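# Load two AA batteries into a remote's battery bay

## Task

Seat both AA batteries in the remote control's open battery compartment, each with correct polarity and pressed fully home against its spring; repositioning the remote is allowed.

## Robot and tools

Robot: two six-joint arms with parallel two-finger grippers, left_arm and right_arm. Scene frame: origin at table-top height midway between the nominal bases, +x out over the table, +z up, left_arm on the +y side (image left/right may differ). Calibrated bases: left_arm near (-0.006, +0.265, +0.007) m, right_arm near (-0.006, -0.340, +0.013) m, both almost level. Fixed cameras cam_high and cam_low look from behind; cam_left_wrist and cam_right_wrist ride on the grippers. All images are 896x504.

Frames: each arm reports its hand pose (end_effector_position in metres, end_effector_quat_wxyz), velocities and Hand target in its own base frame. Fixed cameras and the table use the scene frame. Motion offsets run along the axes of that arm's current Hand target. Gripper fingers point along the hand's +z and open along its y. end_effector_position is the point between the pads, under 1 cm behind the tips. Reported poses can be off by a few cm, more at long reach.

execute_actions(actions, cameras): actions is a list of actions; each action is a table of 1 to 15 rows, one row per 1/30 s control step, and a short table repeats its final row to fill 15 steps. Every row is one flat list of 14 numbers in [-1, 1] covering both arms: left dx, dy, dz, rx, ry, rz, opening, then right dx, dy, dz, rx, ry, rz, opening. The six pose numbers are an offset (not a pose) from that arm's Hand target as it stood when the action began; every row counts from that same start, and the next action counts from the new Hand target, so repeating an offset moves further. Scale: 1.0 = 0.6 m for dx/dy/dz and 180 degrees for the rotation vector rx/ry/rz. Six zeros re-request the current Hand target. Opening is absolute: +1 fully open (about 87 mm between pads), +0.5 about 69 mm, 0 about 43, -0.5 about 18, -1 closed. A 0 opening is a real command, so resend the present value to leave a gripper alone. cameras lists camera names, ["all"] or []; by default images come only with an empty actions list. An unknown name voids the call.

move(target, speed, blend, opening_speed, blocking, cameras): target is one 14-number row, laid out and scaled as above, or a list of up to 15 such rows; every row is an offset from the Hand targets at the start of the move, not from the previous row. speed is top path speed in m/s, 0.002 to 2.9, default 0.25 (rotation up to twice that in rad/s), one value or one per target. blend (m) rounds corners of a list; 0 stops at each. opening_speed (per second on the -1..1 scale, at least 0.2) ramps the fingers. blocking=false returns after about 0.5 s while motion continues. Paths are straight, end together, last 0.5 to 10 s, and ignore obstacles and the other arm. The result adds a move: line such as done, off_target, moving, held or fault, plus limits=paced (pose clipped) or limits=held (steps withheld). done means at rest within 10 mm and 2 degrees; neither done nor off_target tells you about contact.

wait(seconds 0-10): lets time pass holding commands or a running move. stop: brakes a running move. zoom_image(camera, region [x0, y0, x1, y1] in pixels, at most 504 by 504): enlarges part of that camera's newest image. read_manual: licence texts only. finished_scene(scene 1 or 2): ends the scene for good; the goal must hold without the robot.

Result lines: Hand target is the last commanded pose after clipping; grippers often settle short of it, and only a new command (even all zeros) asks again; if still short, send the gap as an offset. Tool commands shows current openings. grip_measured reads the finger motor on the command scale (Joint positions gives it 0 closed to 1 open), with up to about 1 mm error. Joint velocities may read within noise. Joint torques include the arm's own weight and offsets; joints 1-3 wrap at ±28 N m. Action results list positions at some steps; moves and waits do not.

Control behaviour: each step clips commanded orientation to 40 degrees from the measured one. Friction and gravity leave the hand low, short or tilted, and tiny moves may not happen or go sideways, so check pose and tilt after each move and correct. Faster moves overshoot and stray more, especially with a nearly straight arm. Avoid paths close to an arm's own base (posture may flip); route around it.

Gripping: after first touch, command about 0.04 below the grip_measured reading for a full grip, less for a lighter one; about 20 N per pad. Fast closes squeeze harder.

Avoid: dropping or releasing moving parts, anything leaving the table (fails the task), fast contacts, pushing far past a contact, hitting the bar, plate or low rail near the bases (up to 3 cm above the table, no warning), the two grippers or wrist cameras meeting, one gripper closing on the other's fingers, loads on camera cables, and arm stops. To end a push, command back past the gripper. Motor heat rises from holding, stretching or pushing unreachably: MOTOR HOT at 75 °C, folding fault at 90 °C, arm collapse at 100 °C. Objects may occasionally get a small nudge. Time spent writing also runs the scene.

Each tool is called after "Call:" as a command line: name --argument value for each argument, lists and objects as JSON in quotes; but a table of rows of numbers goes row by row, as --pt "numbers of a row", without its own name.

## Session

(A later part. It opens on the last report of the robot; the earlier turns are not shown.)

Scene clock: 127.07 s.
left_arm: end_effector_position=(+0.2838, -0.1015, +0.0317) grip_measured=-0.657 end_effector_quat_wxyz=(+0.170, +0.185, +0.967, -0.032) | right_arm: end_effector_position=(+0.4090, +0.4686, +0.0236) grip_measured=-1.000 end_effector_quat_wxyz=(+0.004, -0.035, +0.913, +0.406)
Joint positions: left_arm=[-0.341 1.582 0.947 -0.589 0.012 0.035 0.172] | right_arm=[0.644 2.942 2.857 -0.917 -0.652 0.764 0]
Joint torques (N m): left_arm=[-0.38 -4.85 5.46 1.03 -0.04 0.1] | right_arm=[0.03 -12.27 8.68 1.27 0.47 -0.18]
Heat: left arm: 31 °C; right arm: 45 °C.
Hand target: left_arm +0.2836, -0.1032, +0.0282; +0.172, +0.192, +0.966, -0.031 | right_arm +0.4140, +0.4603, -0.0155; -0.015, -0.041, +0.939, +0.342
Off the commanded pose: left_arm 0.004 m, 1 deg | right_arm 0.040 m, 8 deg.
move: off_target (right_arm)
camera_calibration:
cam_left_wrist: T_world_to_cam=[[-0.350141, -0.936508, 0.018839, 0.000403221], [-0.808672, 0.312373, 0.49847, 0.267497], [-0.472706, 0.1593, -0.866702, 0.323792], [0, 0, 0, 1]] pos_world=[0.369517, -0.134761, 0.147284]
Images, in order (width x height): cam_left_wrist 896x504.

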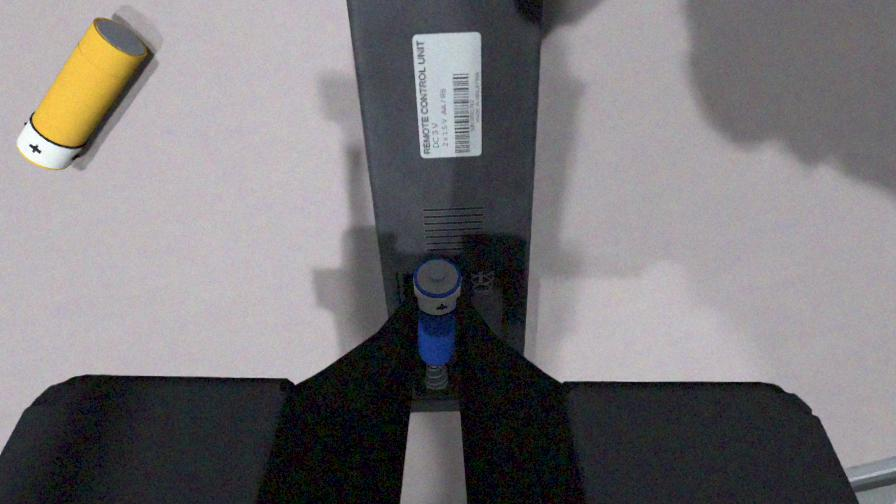

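Call:
move --pt "0 0 0 0 0 -0.019 -0.72 0 0 0 0 0 0 -1" --pt "0.022 0 -0.008 0 0 -0.019 -0.72 0 0 0 0 0 0 -1" --speed 0.04

Call:
move --target '[0.013,0,-0.0045,0,0,0,-0.72,0,0,0,0,0,0,-1]' --speed 0.04 --cameras '["cam_left_wrist"]'

Call:
zoom_image --camera "cam_left_wrist" --region '[340, 200, 560, 420]'

Scene clock: 129.30 s.
left_arm: end_effector_position=(+0.2783, -0.1008, +0.0300) grip_measured=-0.661 end_effector_quat_wxyz=(+0.177, +0.169, +0.969, -0.036) | right_arm: end_effector_position=(+0.4090, +0.4685, +0.0236) grip_measured=-1.000 end_effector_quat_wxyz=(+0.004, -0.035, +0.913, +0.406)
Joint positions: left_arm=[-0.341 1.551 0.906 -0.563 0.012 0.002 0.17] | right_arm=[0.644 2.942 2.857 -0.917 -0.651 0.764 0]
Joint torques (N m): left_arm=[0.53 -6.26 4.37 0.79 0 -0.08] | right_arm=[0.05 -12.29 8.68 1.27 0.47 -0.18]
Heat: left arm: 31 °C; right arm: 45 °C.
Hand target: left_arm +0.2706, -0.0978, +0.0281; +0.171, +0.163, +0.971, -0.036 | right_arm +0.4139, +0.4602, -0.0155; -0.015, -0.041, +0.939, +0.342
Off the commanded pose: left_arm 0.008 m, 1 deg | right_arm 0.040 m, 8 deg.
move: off_target (right_arm)

Scene clock: 130.07 s.
left_arm: end_effector_position=(+0.2765, -0.1002, +0.0302) grip_measured=-0.665 end_effector_quat_wxyz=(+0.187, +0.169, +0.967, -0.038) | right_arm: end_effector_position=(+0.4090, +0.4685, +0.0236) grip_measured=-1.000 end_effector_quat_wxyz=(+0.004, -0.035, +0.913, +0.406)
Joint positions: left_arm=[-0.341 1.524 0.876 -0.538 0.012 0.002 0.167] | right_arm=[0.644 2.942 2.857 -0.917 -0.651 0.764 0]
Joint torques (N m): left_arm=[0.5 -6.39 4.38 0.55 0 -0.09] | right_arm=[0.05 -12.29 8.68 1.26 0.47 -0.18]
Heat: left arm: 31 °C; right arm: 45 °C.
Hand target: left_arm +0.2628, -0.0951, +0.0280; +0.171, +0.163, +0.971, -0.036 | right_arm +0.4139, +0.4602, -0.0155; -0.015, -0.041, +0.939, +0.342
Off the commanded pose: left_arm 0.015 m, 2 deg | right_arm 0.040 m, 8 deg.
move: off_target (left_arm, right_arm)
camera_calibration:
cam_left_wrist: T_world_to_cam=[[-0.321468, -0.946447, 0.0299537, -0.0102006], [-0.833242, 0.297762, 0.465882, 0.26834], [-0.449851, 0.124807, -0.88434, 0.309705], [0, 0, 0, 1]] pos_world=[0.359635, -0.128209, 0.149175]
Images, in order (width x height): cam_left_wrist 896x504.

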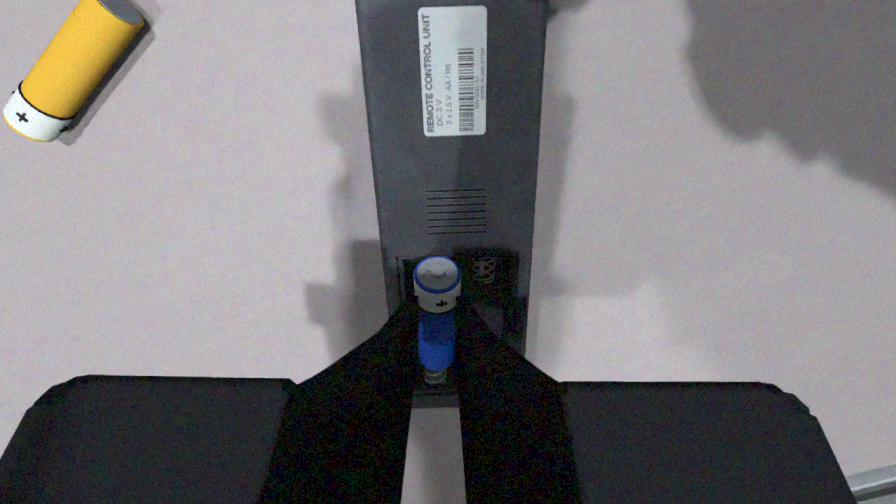

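Scaled by 2.291 from the camera's 896x504 image, which has a finer 1280x720 frame.

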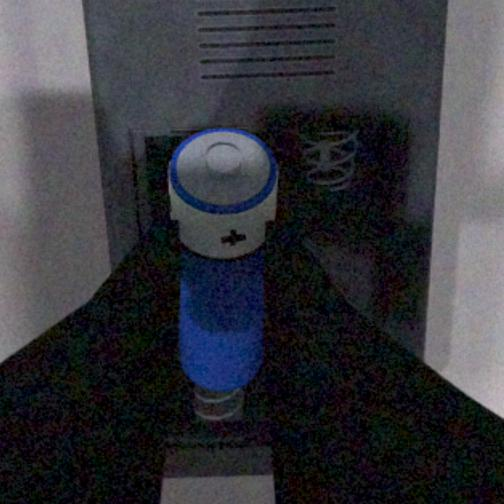

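Call:
move --target '[0.006,0,0.005,0,0.04,0,-0.73,0,0,0,0,0,0,-1]' --speed 0.04

Call:
move --target '[0.002,0,0.008,0,0.022,0,-0.73,0,0,0,0,0,0,-1]' --speed 0.04 --cameras '["cam_left_wrist"]'

Call:
zoom_image --camera "cam_left_wrist" --region '[340, 200, 560, 420]'

Scene clock: 132.10 s.
left_arm: end_effector_position=(+0.2746, -0.0996, +0.0312) grip_measured=-0.728 end_effector_quat_wxyz=(+0.149, +0.169, +0.974, -0.031) | right_arm: end_effector_position=(+0.4085, +0.4690, +0.0236) grip_measured=-1.000 end_effector_quat_wxyz=(+0.004, -0.036, +0.913, +0.406)
Joint positions: left_arm=[-0.341 1.584 0.954 -0.636 0.012 0.001 0.136] | right_arm=[0.645 2.942 2.857 -0.917 -0.651 0.764 0]
Joint torques (N m): left_arm=[0.51 -3.04 7.17 0.11 0 -0.07] | right_arm=[-0.06 -12.27 8.68 1.26 0.46 -0.18]
Heat: left arm: 31 °C; right arm: 45 °C.
Hand target: left_arm +0.2605, -0.0943, +0.0239; +0.109, +0.165, +0.980, -0.026 | right_arm +0.4139, +0.4602, -0.0155; -0.015, -0.041, +0.939, +0.342
Off the commanded pose: left_arm 0.017 m, 5 deg | right_arm 0.040 m, 8 deg.
move: off_target (left_arm, right_arm)

Scene clock: 133.30 s.
left_arm: end_effector_position=(+0.2749, -0.0996, +0.0311) grip_measured=-0.728 end_effector_quat_wxyz=(+0.117, +0.170, +0.978, -0.026) | right_arm: end_effector_position=(+0.4085, +0.4690, +0.0236) grip_measured=-1.000 end_effector_quat_wxyz=(+0.004, -0.036, +0.913, +0.406)
Joint positions: left_arm=[-0.341 1.644 1.024 -0.711 0.012 0.001 0.136] | right_arm=[0.645 2.942 2.857 -0.917 -0.651 0.764 0]
Joint torques (N m): left_arm=[0.49 -2.59 5.98 0.19 0.01 -0.06] | right_arm=[-0.08 -12.27 8.68 1.27 0.46 -0.19]
Heat: left arm: 31 °C; right arm: 45 °C.
Hand target: left_arm +0.2603, -0.0943, +0.0189; +0.075, +0.166, +0.983, -0.020 | right_arm +0.4139, +0.4602, -0.0155; -0.015, -0.041, +0.939, +0.342
Off the commanded pose: left_arm 0.020 m, 5 deg | right_arm 0.040 m, 8 deg.
move: off_target (left_arm, right_arm)
camera_calibration:
cam_left_wrist: T_world_to_cam=[[-0.317132, -0.947975, 0.0277588, -0.0114774], [-0.76137, 0.27194, 0.588527, 0.24011], [-0.565458, 0.165506, -0.808001, 0.343094], [0, 0, 0, 1]] pos_world=[0.373177, -0.13296, 0.136227]
Images, in order (width x height): cam_left_wrist 896x504.

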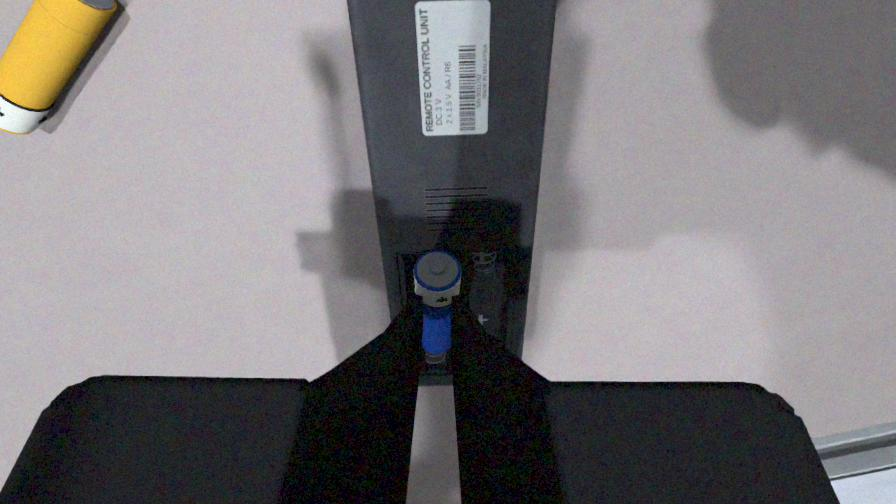

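Scaled by 2.291 from the camera's 896x504 image, which has a finer 1280x720 frame.

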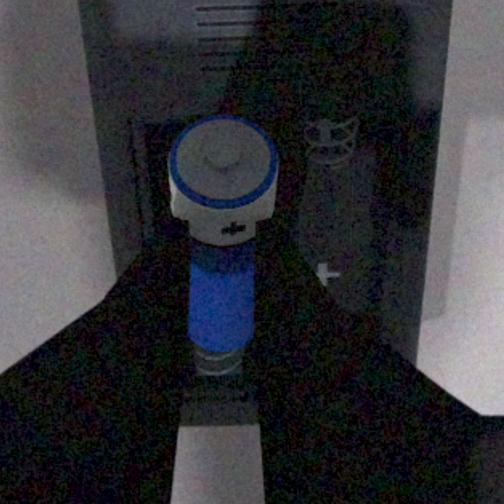

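Call:
move --target '[0.004,0,0.012,0,0.03,0,-0.74,0,0,0,0,0,0,-1]' --speed 0.04 --cameras '["cam_left_wrist"]'

Call:
zoom_image --camera "cam_left_wrist" --region '[340, 200, 560, 420]'

Scene clock: 134.97 s.
left_arm: end_effector_position=(+0.2750, -0.0997, +0.0311) grip_measured=-0.737 end_effector_quat_wxyz=(+0.075, +0.170, +0.982, -0.019) | right_arm: end_effector_position=(+0.4085, +0.4690, +0.0236) grip_measured=-1.000 end_effector_quat_wxyz=(+0.004, -0.036, +0.913, +0.406)
Joint positions: left_arm=[-0.341 1.722 1.115 -0.809 0.012 0.001 0.131] | right_arm=[0.645 2.942 2.857 -0.917 -0.651 0.764 0]
Joint torques (N m): left_arm=[0.46 -1.96 4.27 0.29 0.01 -0.04] | right_arm=[-0.08 -12.27 8.68 1.26 0.46 -0.18]
Heat: left arm: 31 °C; right arm: 46 °C.
Hand target: left_arm +0.2591, -0.0940, +0.0114; +0.029, +0.167, +0.985, -0.012 | right_arm +0.4139, +0.4602, -0.0155; -0.015, -0.041, +0.939, +0.342
Off the commanded pose: left_arm 0.026 m, 5 deg | right_arm 0.040 m, 8 deg.
move: off_target (left_arm, right_arm)
camera_calibration:
cam_left_wrist: T_world_to_cam=[[-0.315033, -0.948721, 0.026131, -0.0120665], [-0.711464, 0.254293, 0.655098, 0.222759], [-0.62815, 0.187787, -0.755092, 0.36102], [0, 0, 0, 1]] pos_world=[0.381458, -0.135889, 0.126989]
Images, in order (width x height): cam_left_wrist 896x504.

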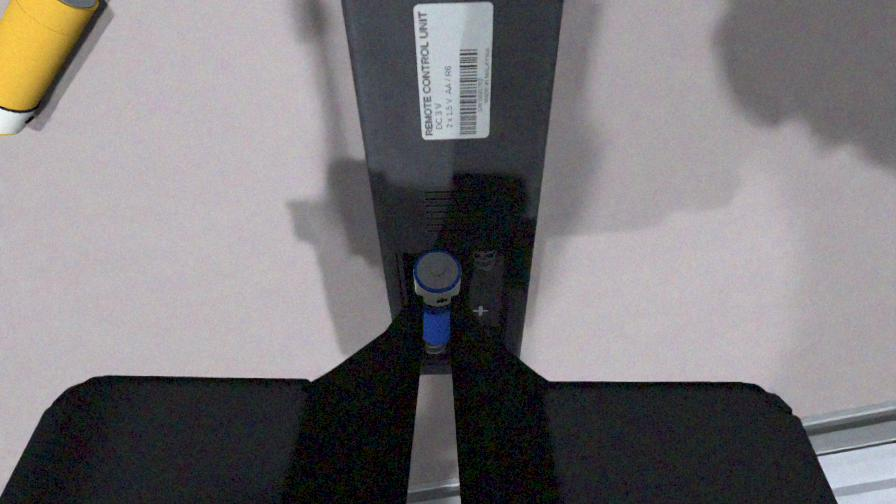

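Scaled by 2.291 from the camera's 896x504 image, which has a finer 1280x720 frame.

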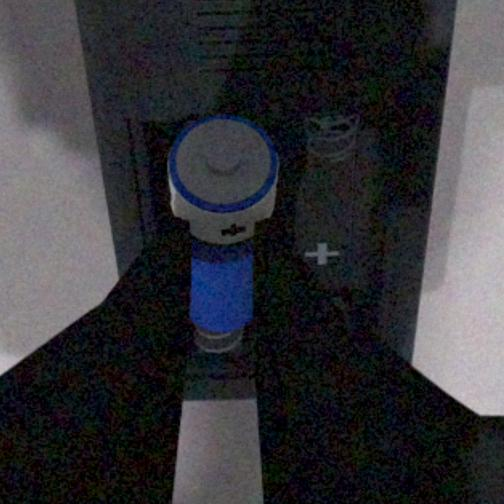

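Call:
move --target '[-0.012,0,0.0,0,0,0,-0.74,0,0,0,0,0,0,-1]' --speed 0.03 --cameras '["cam_left_wrist","cam_low"]'

Call:
zoom_image --camera "cam_left_wrist" --region '[340, 200, 560, 420]'

Call:
zoom_image --camera "cam_low" --region '[430, 170, 570, 250]'

Scene clock: 136.07 s.
left_arm: end_effector_position=(+0.2755, -0.0999, +0.0313) grip_measured=-0.737 end_effector_quat_wxyz=(+0.065, +0.170, +0.983, -0.017) | right_arm: end_effector_position=(+0.4085, +0.4690, +0.0236) grip_measured=-1.000 end_effector_quat_wxyz=(+0.004, -0.036, +0.913, +0.406)
Joint positions: left_arm=[-0.341 1.744 1.141 -0.835 0.012 0.001 0.131] | right_arm=[0.645 2.942 2.857 -0.917 -0.651 0.764 0]
Joint torques (N m): left_arm=[0.49 -1.85 4.74 0.45 0.01 -0.05] | right_arm=[-0.08 -12.29 8.68 1.27 0.46 -0.18]
Heat: left arm: 31 °C; right arm: 46 °C.
Hand target: left_arm +0.2660, -0.0964, +0.0119; +0.029, +0.167, +0.985, -0.012 | right_arm +0.4139, +0.4602, -0.0155; -0.015, -0.041, +0.939, +0.342
Off the commanded pose: left_arm 0.022 m, 4 deg | right_arm 0.040 m, 8 deg.
move: off_target (left_arm, right_arm)
camera_calibration:
cam_left_wrist: T_world_to_cam=[[-0.314409, -0.948941, 0.0256562, -0.0123148], [-0.698188, 0.249471, 0.671042, 0.218481], [-0.64318, 0.193069, -0.740975, 0.365697], [0, 0, 0, 1]] pos_world=[0.383878, -0.136795, 0.124678]
Images, in order (width x height): cam_low 896x504, cam_left_wrist 896x504.

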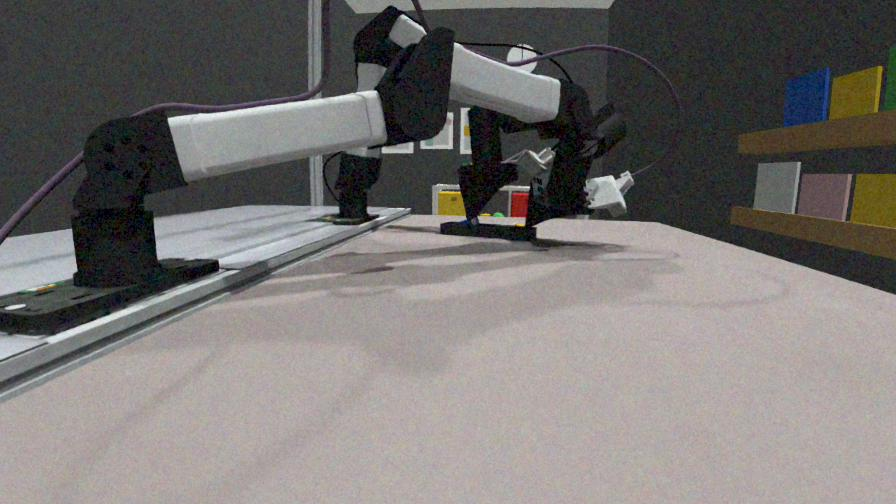

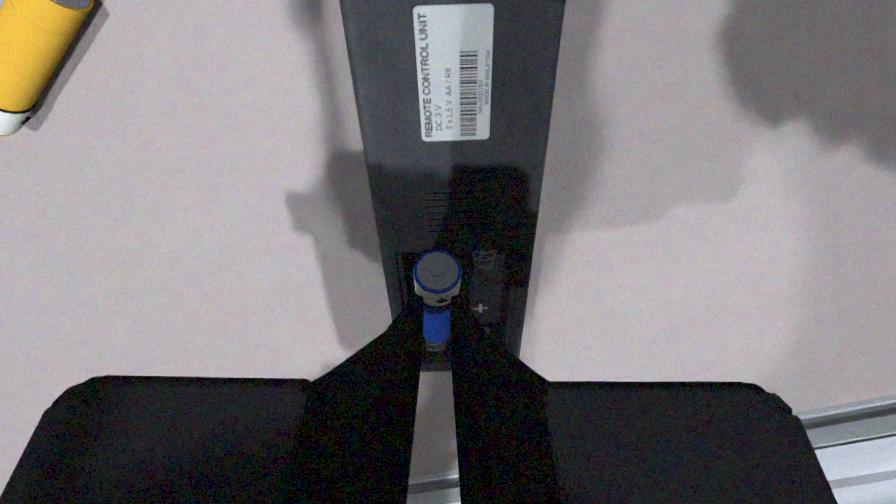

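Scaled by 2.291 from the camera's 896x504 image, which has a finer 1280x720 frame.

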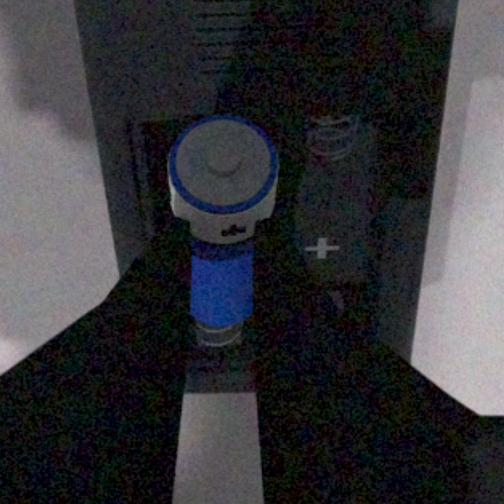

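Scaled by 3.600 from the camera's 896x504 image, which has a finer 1280x720 frame.

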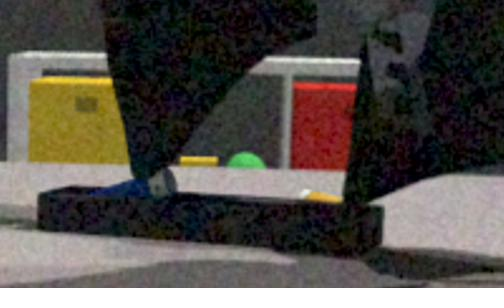

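Call:
move --pt "-0.01 0 -0.015 0 0 0 -0.3 0 0 0 0 0 0 -1" --pt "-0.02 0 -0.06 0 -0.075 0 -0.3 0 0 0 0 0 0 -1" --speed 0.06 --opening_speed 0.4 --cameras '["cam_left_wrist","cam_low"]'

Call:
zoom_image --camera "cam_left_wrist" --region '[340, 200, 560, 420]'

Call:
zoom_image --camera "cam_low" --region '[430, 200, 550, 245]'

Scene clock: 140.97 s.
left_arm: end_effector_position=(+0.2725, -0.0992, +0.0432) grip_measured=-0.300 end_effector_quat_wxyz=(+0.126, +0.168, +0.977, -0.030) | right_arm: end_effector_position=(+0.4096, +0.4681, +0.0237) grip_measured=-1.000 end_effector_quat_wxyz=(+0.005, -0.035, +0.913, +0.406)
Joint positions: left_arm=[-0.34 1.6 1.027 -0.738 0.016 -0.001 0.35] | right_arm=[0.643 2.942 2.857 -0.916 -0.652 0.764 0]
Joint torques (N m): left_arm=[0.5 -7.57 5.39 0.87 -0.03 -0.03] | right_arm=[0.17 -12.27 8.66 1.26 0.46 -0.18]
Heat: left arm: 31 °C; right arm: 46 °C.
Hand target: left_arm +0.2753, -0.0992, +0.0485; +0.145, +0.164, +0.975, -0.032 | right_arm +0.4138, +0.4604, -0.0155; -0.015, -0.041, +0.939, +0.342
Off the commanded pose: left_arm 0.006 m, 2 deg | right_arm 0.040 m, 8 deg.
move: off_target (right_arm)
camera_calibration:
cam_left_wrist: T_world_to_cam=[[-0.315125, -0.948483, 0.0328188, -0.0129961], [-0.772224, 0.27636, 0.572097, 0.235256], [-0.551693, 0.154939, -0.819529, 0.347259], [0, 0, 0, 1]] pos_world=[0.369155, -0.131146, 0.150427]
Images, in order (width x height): cam_low 896x504, cam_left_wrist 896x504.

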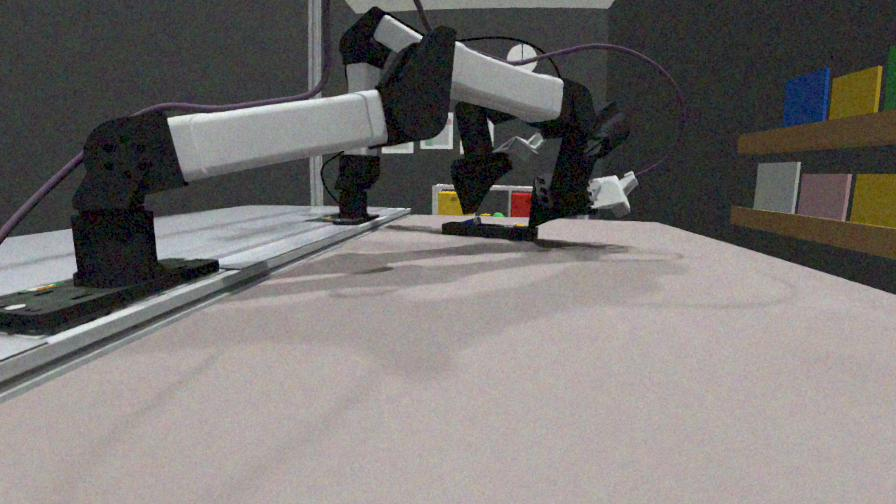

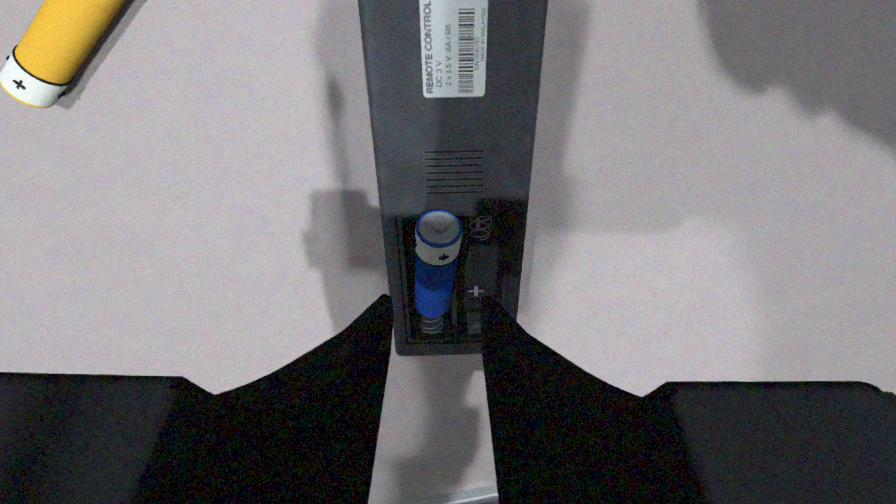

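Scaled by 2.291 from the camera's 896x504 image, which has a finer 1280x720 frame.

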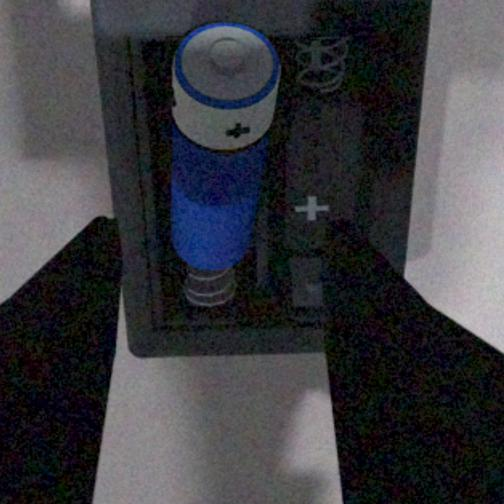

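Scaled by 4.200 from the camera's 896x504 image, which has a finer 1280x720 frame.

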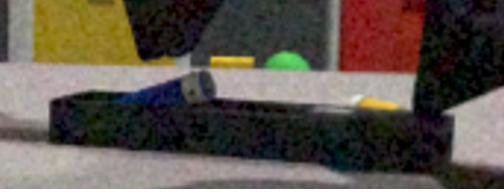

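Call:
move --pt "-0.0245 -0.0025 0.012 0 -0.018 -0.005 -0.3 0 0 0 0 0 0 -1" --pt "-0.0145 -0.0025 0.0413 0 -0.018 -0.005 -0.3 0 0 0 0 0 0 -1" --pt "-0.0145 -0.0025 0.0413 0 -0.018 -0.005 -0.69 0 0 0 0 0 0 -1" --speed 0.06 --opening_speed 0.6 --cameras '["cam_left_wrist"]'

Call:
zoom_image --camera "cam_left_wrist" --region '[340, 200, 560, 420]'

Scene clock: 144.07 s.
left_arm: end_effector_position=(+0.2894, -0.1058, +0.0323) grip_measured=-0.636 end_effector_quat_wxyz=(+0.172, +0.159, +0.971, -0.039) | right_arm: end_effector_position=(+0.4097, +0.4681, +0.0236) grip_measured=-1.000 end_effector_quat_wxyz=(+0.005, -0.035, +0.913, +0.406)
Joint positions: left_arm=[-0.34 1.6 0.967 -0.583 0.015 -0.018 0.182] | right_arm=[0.643 2.942 2.857 -0.916 -0.651 0.764 0]
Joint torques (N m): left_arm=[0.18 -4.6 5.5 1.05 -0.04 -0.07] | right_arm=[0.18 -12.27 8.69 1.26 0.46 -0.18]
Heat: left arm: 31 °C; right arm: 46 °C.
Hand target: left_arm +0.2895, -0.1059, +0.0274; +0.172, +0.156, +0.972, -0.037 | right_arm +0.4139, +0.4603, -0.0155; -0.015, -0.041, +0.939, +0.342
Off the commanded pose: left_arm 0.005 m, 0 deg | right_arm 0.040 m, 8 deg.
move: off_target (right_arm)
camera_calibration:
cam_left_wrist: T_world_to_cam=[[-0.302784, -0.952243, 0.0394303, -0.0177635], [-0.823246, 0.282164, 0.492595, 0.274303], [-0.480196, 0.116689, -0.869365, 0.32549], [0, 0, 0, 1]] pos_world=[0.376739, -0.132294, 0.148549]
Images, in order (width x height): cam_left_wrist 896x504.

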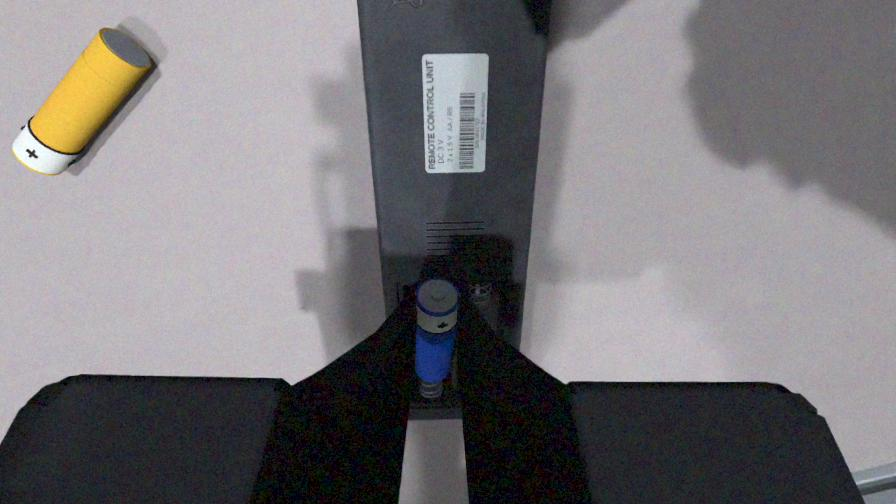

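Scaled by 2.291 from the camera's 896x504 image, which has a finer 1280x720 frame.

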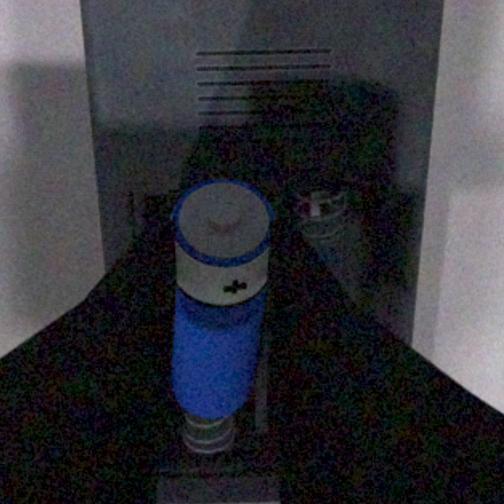

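Call:
move --pt "0.0157 0 -0.0057 0 0 0 -0.72 0 0 0 0 0 0 -1" --pt "0.034 0 -0.012 0 0 0 -0.72 0 0 0 0 0 0 -1" --speed 0.04

Call:
move --target '[0.006,0,0.005,0,0.05,0,-0.72,0,0,0,0,0,0,-1]' --speed 0.04 --cameras '["cam_left_wrist","cam_low"]'

Call:
zoom_image --camera "cam_left_wrist" --region '[340, 200, 560, 420]'

Call:
zoom_image --camera "cam_low" --region '[430, 200, 550, 245]'

Scene clock: 145.77 s.
left_arm: end_effector_position=(+0.2846, -0.1041, +0.0312) grip_measured=-0.636 end_effector_quat_wxyz=(+0.192, +0.158, +0.968, -0.042) | right_arm: end_effector_position=(+0.4097, +0.4681, +0.0236) grip_measured=-1.000 end_effector_quat_wxyz=(+0.005, -0.035, +0.913, +0.406)
Joint positions: left_arm=[-0.34 1.547 0.899 -0.527 0.015 -0.019 0.182] | right_arm=[0.643 2.942 2.857 -0.916 -0.651 0.764 0]
Joint torques (N m): left_arm=[0.03 -6.28 4.21 0.54 -0.05 -0.08] | right_arm=[0.16 -12.26 8.66 1.26 0.46 -0.17]
Heat: left arm: 31 °C; right arm: 46 °C.
Hand target: left_arm +0.2690, -0.0991, +0.0272; +0.172, +0.156, +0.972, -0.037 | right_arm +0.4139, +0.4604, -0.0155; -0.015, -0.041, +0.939, +0.342
Off the commanded pose: left_arm 0.017 m, 2 deg | right_arm 0.040 m, 8 deg.
move: off_target (left_arm, right_arm)

Scene clock: 148.07 s.
left_arm: end_effector_position=(+0.2824, -0.1033, +0.0306) grip_measured=-0.637 end_effector_quat_wxyz=(+0.137, +0.159, +0.977, -0.032) | right_arm: end_effector_position=(+0.4097, +0.4681, +0.0236) grip_measured=-1.000 end_effector_quat_wxyz=(+0.005, -0.035, +0.913, +0.406)
Joint positions: left_arm=[-0.34 1.637 1.011 -0.662 0.015 -0.019 0.182] | right_arm=[0.643 2.942 2.857 -0.916 -0.651 0.764 0]
Joint torques (N m): left_arm=[0.18 -3.38 7.09 0.02 0 -0.03] | right_arm=[0.18 -12.29 8.69 1.27 0.46 -0.18]
Heat: left arm: 31 °C; right arm: 46 °C.
Hand target: left_arm +0.2666, -0.0984, +0.0230; +0.095, +0.158, +0.983, -0.025 | right_arm +0.4139, +0.4604, -0.0155; -0.015, -0.041, +0.939, +0.342
Off the commanded pose: left_arm 0.018 m, 5 deg | right_arm 0.040 m, 8 deg.
move: off_target (left_arm, right_arm)
camera_calibration:
cam_left_wrist: T_world_to_cam=[[-0.298673, -0.953632, 0.0371549, -0.0186638], [-0.788041, 0.268397, 0.554035, 0.255346], [-0.538318, 0.136196, -0.831664, 0.337642], [0, 0, 0, 1]] pos_world=[0.377407, -0.132318, 0.140028]
Images, in order (width x height): cam_low 896x504, cam_left_wrist 896x504.

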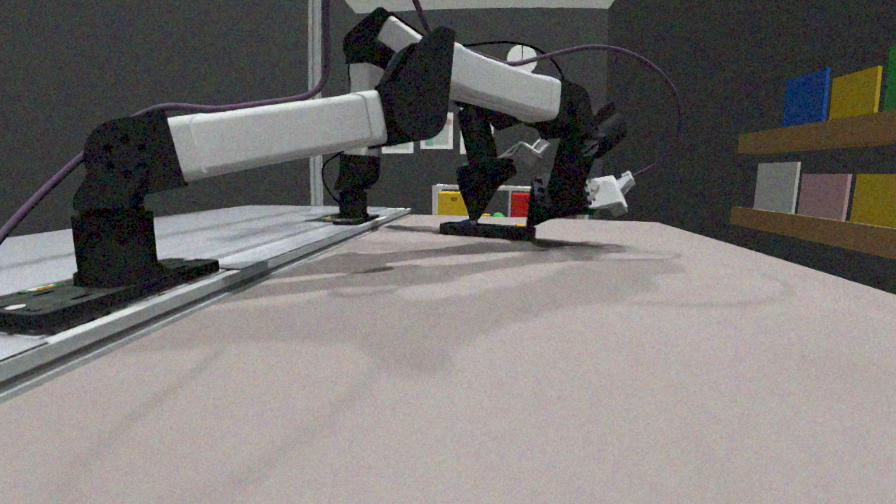

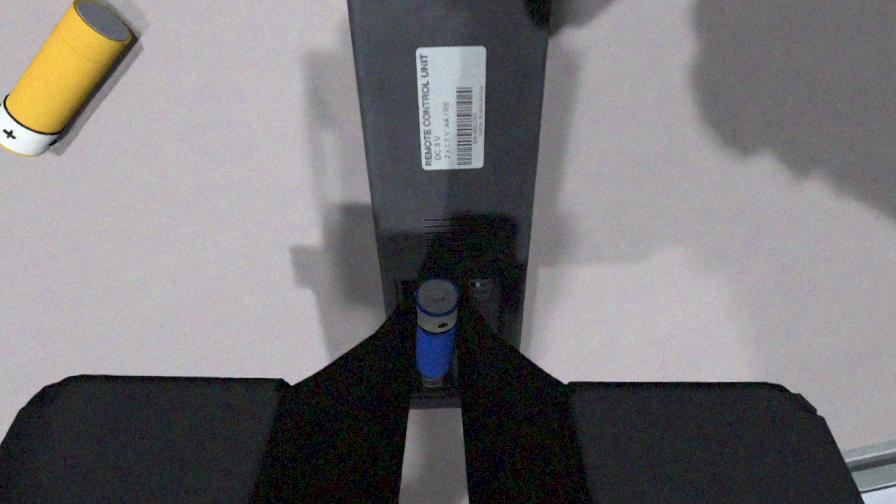

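Scaled by 2.291 from the camera's 896x504 image, which has a finer 1280x720 frame.

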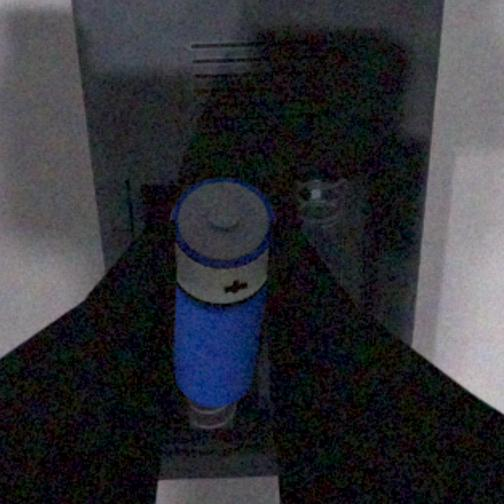

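Scaled by 4.200 from the camera's 896x504 image, which has a finer 1280x720 frame.

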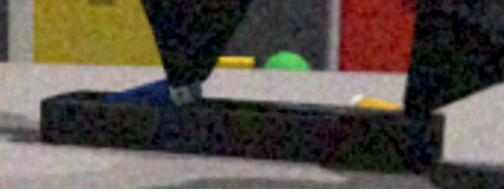

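Call:
move --target '[0.002,0,0.008,0,0.022,0,-0.72,0,0,0,0,0,0,-1]' --speed 0.04

Call:
move --target '[0.002,0,0.008,0,0.022,0,-0.72,0,0,0,0,0,0,-1]' --speed 0.04 --cameras '["cam_left_wrist","cam_low"]'

Call:
zoom_image --camera "cam_left_wrist" --region '[340, 200, 560, 420]'

Call:
zoom_image --camera "cam_low" --region '[430, 200, 550, 245]'

Scene clock: 149.43 s.
left_arm: end_effector_position=(+0.2828, -0.1034, +0.0304) grip_measured=-0.637 end_effector_quat_wxyz=(+0.106, +0.159, +0.981, -0.027) | right_arm: end_effector_position=(+0.4097, +0.4681, +0.0236) grip_measured=-1.000 end_effector_quat_wxyz=(+0.005, -0.035, +0.913, +0.406)
Joint positions: left_arm=[-0.34 1.697 1.081 -0.738 0.015 -0.019 0.182] | right_arm=[0.643 2.942 2.857 -0.916 -0.651 0.764 0]
Joint torques (N m): left_arm=[0.2 -2.99 5.97 0.09 0.01 -0.01] | right_arm=[0.17 -12.26 8.69 1.27 0.46 -0.18]
Heat: left arm: 31 °C; right arm: 46 °C.
Hand target: left_arm +0.2664, -0.0985, +0.0181; +0.061, +0.159, +0.985, -0.019 | right_arm +0.4139, +0.4604, -0.0155; -0.015, -0.041, +0.939, +0.342
Off the commanded pose: left_arm 0.021 m, 5 deg | right_arm 0.040 m, 8 deg.
move: off_target (left_arm, right_arm)

Scene clock: 150.60 s.
left_arm: end_effector_position=(+0.2830, -0.1035, +0.0300) grip_measured=-0.637 end_effector_quat_wxyz=(+0.074, +0.160, +0.984, -0.021) | right_arm: end_effector_position=(+0.4097, +0.4681, +0.0236) grip_measured=-1.000 end_effector_quat_wxyz=(+0.005, -0.035, +0.913, +0.406)
Joint positions: left_arm=[-0.34 1.756 1.151 -0.811 0.015 -0.019 0.182] | right_arm=[0.643 2.942 2.857 -0.916 -0.651 0.764 0]
Joint torques (N m): left_arm=[0.24 -2.63 4.88 0.13 0.02 0] | right_arm=[0.18 -12.29 8.68 1.27 0.46 -0.18]
Heat: left arm: 31 °C; right arm: 46 °C.
Hand target: left_arm +0.2658, -0.0984, +0.0132; +0.027, +0.160, +0.987, -0.014 | right_arm +0.4139, +0.4604, -0.0155; -0.015, -0.041, +0.939, +0.342
Off the commanded pose: left_arm 0.025 m, 6 deg | right_arm 0.040 m, 8 deg.
move: off_target (left_arm, right_arm)
camera_calibration:
cam_left_wrist: T_world_to_cam=[[-0.29451, -0.955104, 0.0322629, -0.0198876], [-0.715091, 0.242646, 0.655566, 0.229904], [-0.633962, 0.17, -0.754448, 0.365768], [0, 0, 0, 1]] pos_world=[0.390428, -0.136961, 0.125878]
Images, in order (width x height): cam_low 896x504, cam_left_wrist 896x504.

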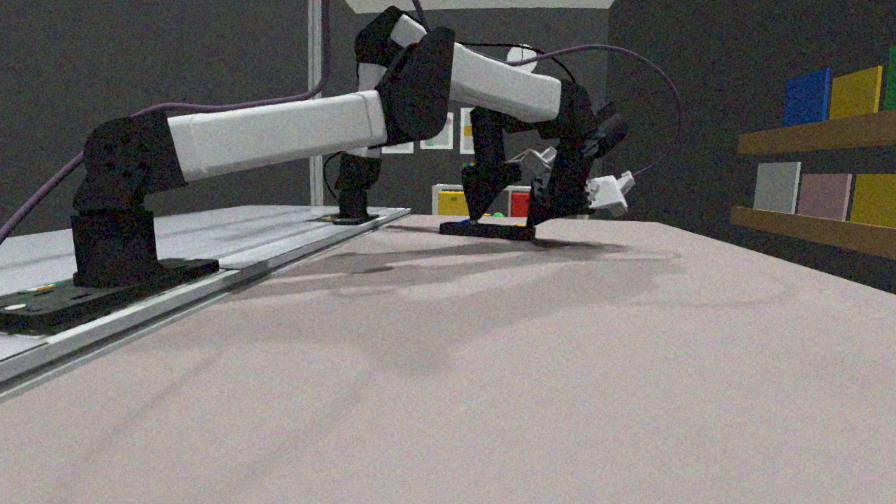

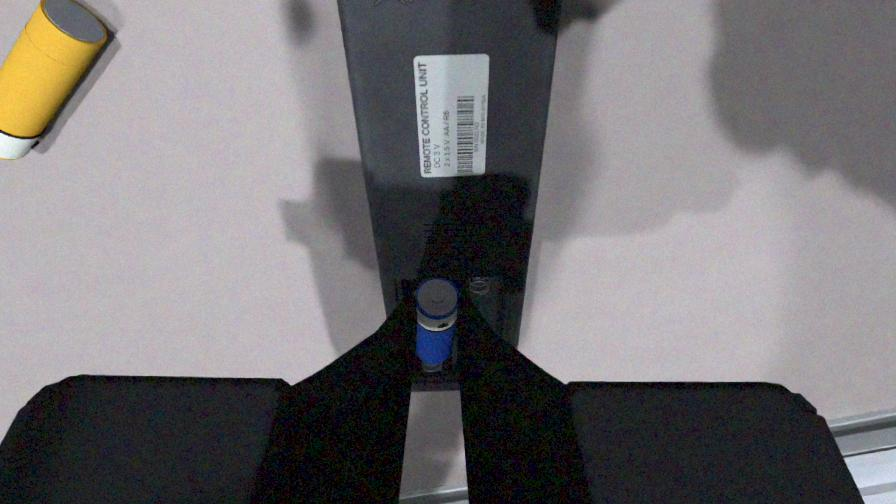

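Scaled by 2.291 from the camera's 896x504 image, which has a finer 1280x720 frame.

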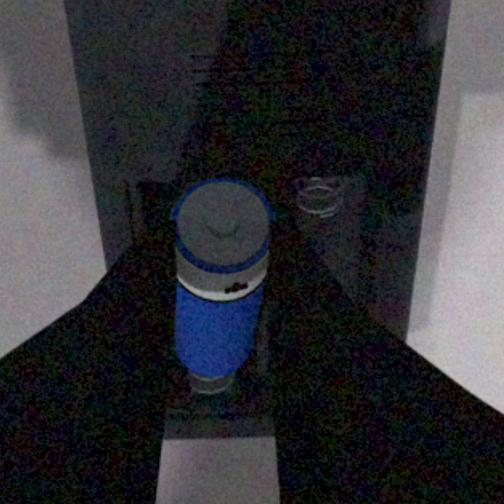

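Scaled by 4.200 from the camera's 896x504 image, which has a finer 1280x720 frame.

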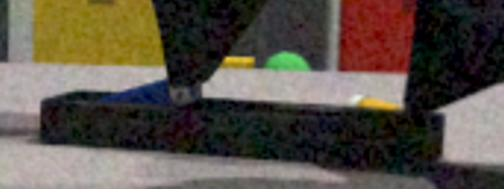

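Call:
move --pt "-0.02 0 -0.015 0 0 0 -0.72 0 0 0 0 0 0 -1" --pt "-0.02 0 -0.015 0 0 0 -0.3 0 0 0 0 0 0 -1" --pt "-0.01 0 -0.075 0 0 0 -0.3 0 0 0 0 0 0 -1" --pt "-0.01 -0.03 -0.075 0 0 0 -1 0 0 0 0 0 0 -1" --speed 0.06 --opening_speed 0.6 --cameras '["cam_left_wrist"]'

Scene clock: 156.27 s.
left_arm: end_effector_position=(+0.2524, -0.1087, +0.0422) grip_measured=-1.000 end_effector_quat_wxyz=(-0.003, +0.160, +0.987, -0.006) | right_arm: end_effector_position=(+0.4096, +0.4681, +0.0236) grip_measured=-1.000 end_effector_quat_wxyz=(+0.005, -0.035, +0.913, +0.406)
Joint positions: left_arm=[-0.388 1.79 1.229 -1.012 0.013 -0.066 0] | right_arm=[0.643 2.942 2.857 -0.916 -0.652 0.763 0]
Joint torques (N m): left_arm=[-0.14 -8.68 9.92 0.11 0 -0.08] | right_arm=[0.17 -12.29 8.66 1.27 0.47 -0.18]
Heat: left arm: 31 °C; right arm: 47 °C.
Hand target: left_arm +0.2636, -0.1157, +0.0588; +0.027, +0.160, +0.987, -0.014 | right_arm +0.4138, +0.4603, -0.0155; -0.015, -0.041, +0.939, +0.342
Off the commanded pose: left_arm 0.021 m, 4 deg | right_arm 0.040 m, 8 deg.
move: off_target (left_arm, right_arm); target 2's new opening was sent with left_arm's hand 0.013 m and 4 deg from that target; target 4's new opening was sent with left_arm's hand 0.021 m and 4 deg from that target
camera_calibration:
cam_left_wrist: T_world_to_cam=[[-0.292074, -0.956087, 0.0243018, -0.0345404], [-0.609533, 0.205666, 0.765618, 0.166049], [-0.736996, 0.208804, -0.642836, 0.381882], [0, 0, 0, 1]] pos_world=[0.37257, -0.146913, 0.119197]
Images, in order (width x height): cam_left_wrist 896x504.

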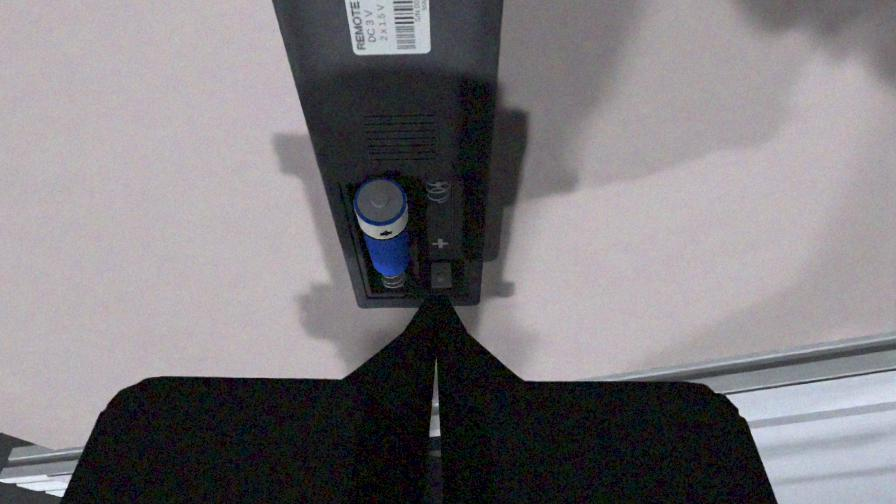

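Call:
zoom_image --camera "cam_left_wrist" --region '[330, 150, 500, 320]'

Scaled by 2.965 from the camera's 896x504 image, which has a finer 1280x720 frame.

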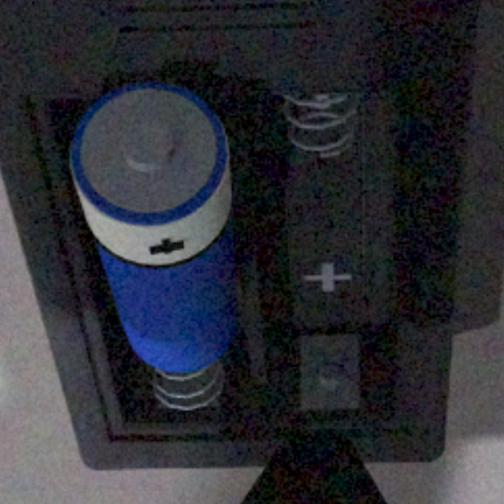

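Call:
move --pt "-0.0225 0.0293 0.0 0 -0.038 -0.008 -0.3 0 0 0 0 0 0 -1" --pt "-0.0205 0.0293 0.051 0 -0.038 -0.008 -0.3 0 0 0 0 0 0 -1" --speed 0.06 --cameras '["cam_left_wrist","cam_low"]'

Call:
zoom_image --camera "cam_left_wrist" --region '[340, 180, 560, 400]'

Call:
zoom_image --camera "cam_low" --region '[430, 200, 550, 245]'

Scene clock: 159.60 s.
left_arm: end_effector_position=(+0.2816, -0.1053, +0.0322) grip_measured=-0.300 end_effector_quat_wxyz=(+0.084, +0.144, +0.986, -0.024) | right_arm: end_effector_position=(+0.4096, +0.4681, +0.0236) grip_measured=-1.000 end_effector_quat_wxyz=(+0.005, -0.035, +0.913, +0.406)
Joint positions: left_arm=[-0.343 1.732 1.131 -0.797 0.013 -0.053 0.35] | right_arm=[0.643 2.942 2.857 -0.916 -0.652 0.763 0]
Joint torques (N m): left_arm=[0.62 -5.85 5.23 0.72 0 0.1] | right_arm=[0.18 -12.27 8.65 1.26 0.47 -0.17]
Heat: left arm: 31 °C; right arm: 47 °C.
Hand target: left_arm +0.2824, -0.1040, +0.0287; +0.086, +0.146, +0.985, -0.024 | right_arm +0.4138, +0.4603, -0.0155; -0.015, -0.041, +0.939, +0.342
Off the commanded pose: left_arm 0.004 m, 0 deg | right_arm 0.040 m, 8 deg.
move: off_target (right_arm)
camera_calibration:
cam_left_wrist: T_world_to_cam=[[-0.26612, -0.963203, 0.0376775, -0.0310234], [-0.732794, 0.227546, 0.641276, 0.231763], [-0.626253, 0.143047, -0.766384, 0.362133], [0, 0, 0, 1]] pos_world=[0.388365, -0.13442, 0.130078]
Images, in order (width x height): cam_low 896x504, cam_left_wrist 896x504.

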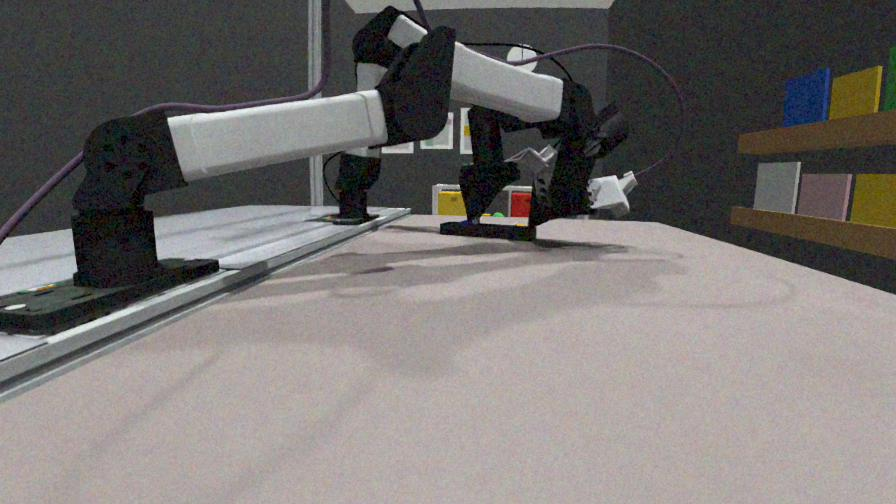

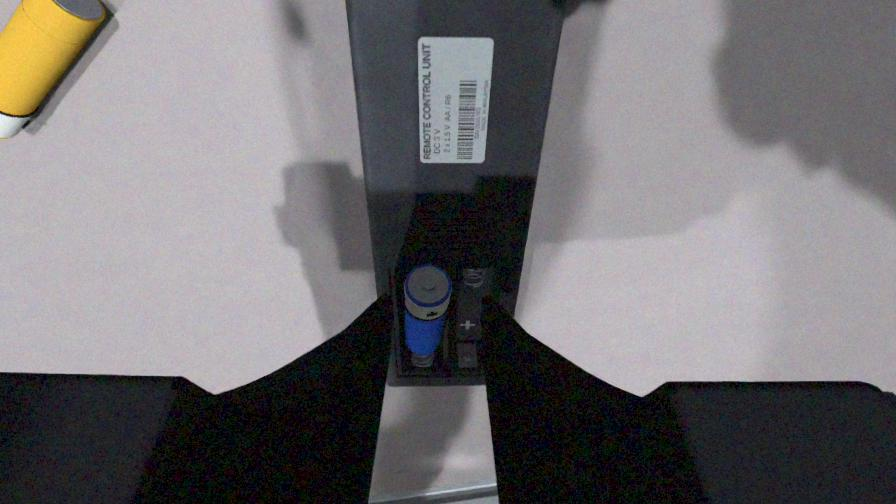

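Scaled by 2.291 from the camera's 896x504 image, which has a finer 1280x720 frame.

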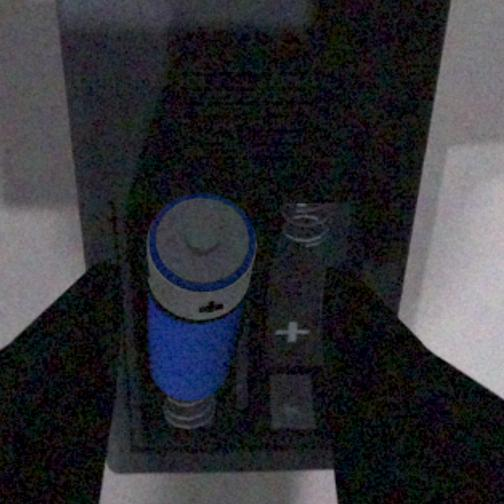

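Scaled by 4.200 from the camera's 896x504 image, which has a finer 1280x720 frame.

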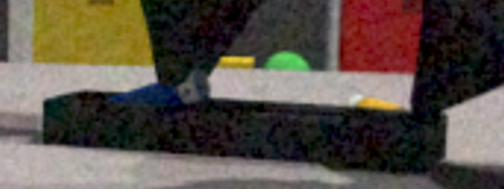

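Call:
move --pt "0 0.005 -0.002 0 0 0 -0.3 0 0 0 0 0 0 -1" --pt "0 0.005 -0.002 0 0 0 -0.69 0 0 0 0 0 0 -1" --speed 0.06 --opening_speed 0.6 --cameras '["cam_left_wrist"]'

Call:
zoom_image --camera "cam_left_wrist" --region '[340, 180, 560, 400]'

Scene clock: 161.40 s.
left_arm: end_effector_position=(+0.2826, -0.1026, +0.0322) grip_measured=-0.660 end_effector_quat_wxyz=(+0.084, +0.146, +0.985, -0.023) | right_arm: end_effector_position=(+0.4096, +0.4681, +0.0236) grip_measured=-1.000 end_effector_quat_wxyz=(+0.005, -0.035, +0.913, +0.406)
Joint positions: left_arm=[-0.335 1.732 1.131 -0.796 0.013 -0.042 0.17] | right_arm=[0.643 2.942 2.857 -0.916 -0.652 0.763 0]
Joint torques (N m): left_arm=[0.76 -6.08 5.38 0.68 0.01 0.09] | right_arm=[0.18 -12.27 8.66 1.26 0.47 -0.17]
Heat: left arm: 31 °C; right arm: 47 °C.
Hand target: left_arm +0.2831, -0.1010, +0.0298; +0.086, +0.146, +0.985, -0.024 | right_arm +0.4138, +0.4603, -0.0155; -0.015, -0.041, +0.939, +0.342
Off the commanded pose: left_arm 0.003 m, 0 deg | right_arm 0.040 m, 8 deg.
move: off_target (right_arm)
camera_calibration:
cam_left_wrist: T_world_to_cam=[[-0.26854, -0.962599, 0.0359135, -0.0273505], [-0.732991, 0.228391, 0.640751, 0.232019], [-0.624988, 0.145743, -0.766909, 0.362319], [0, 0, 0, 1]] pos_world=[0.389168, -0.132124, 0.130181]
Images, in order (width x height): cam_left_wrist 896x504.

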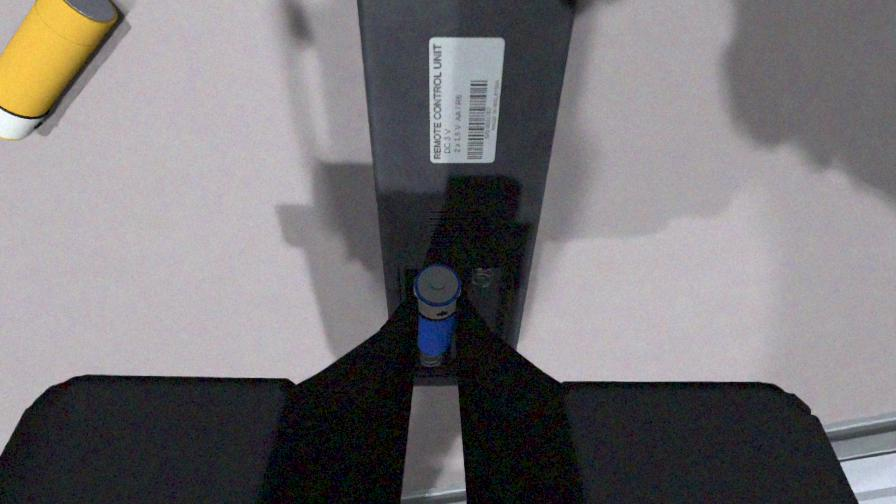

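Scaled by 2.291 from the camera's 896x504 image, which has a finer 1280x720 frame.

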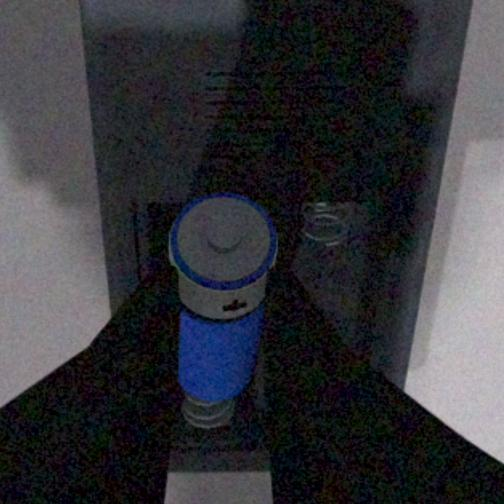

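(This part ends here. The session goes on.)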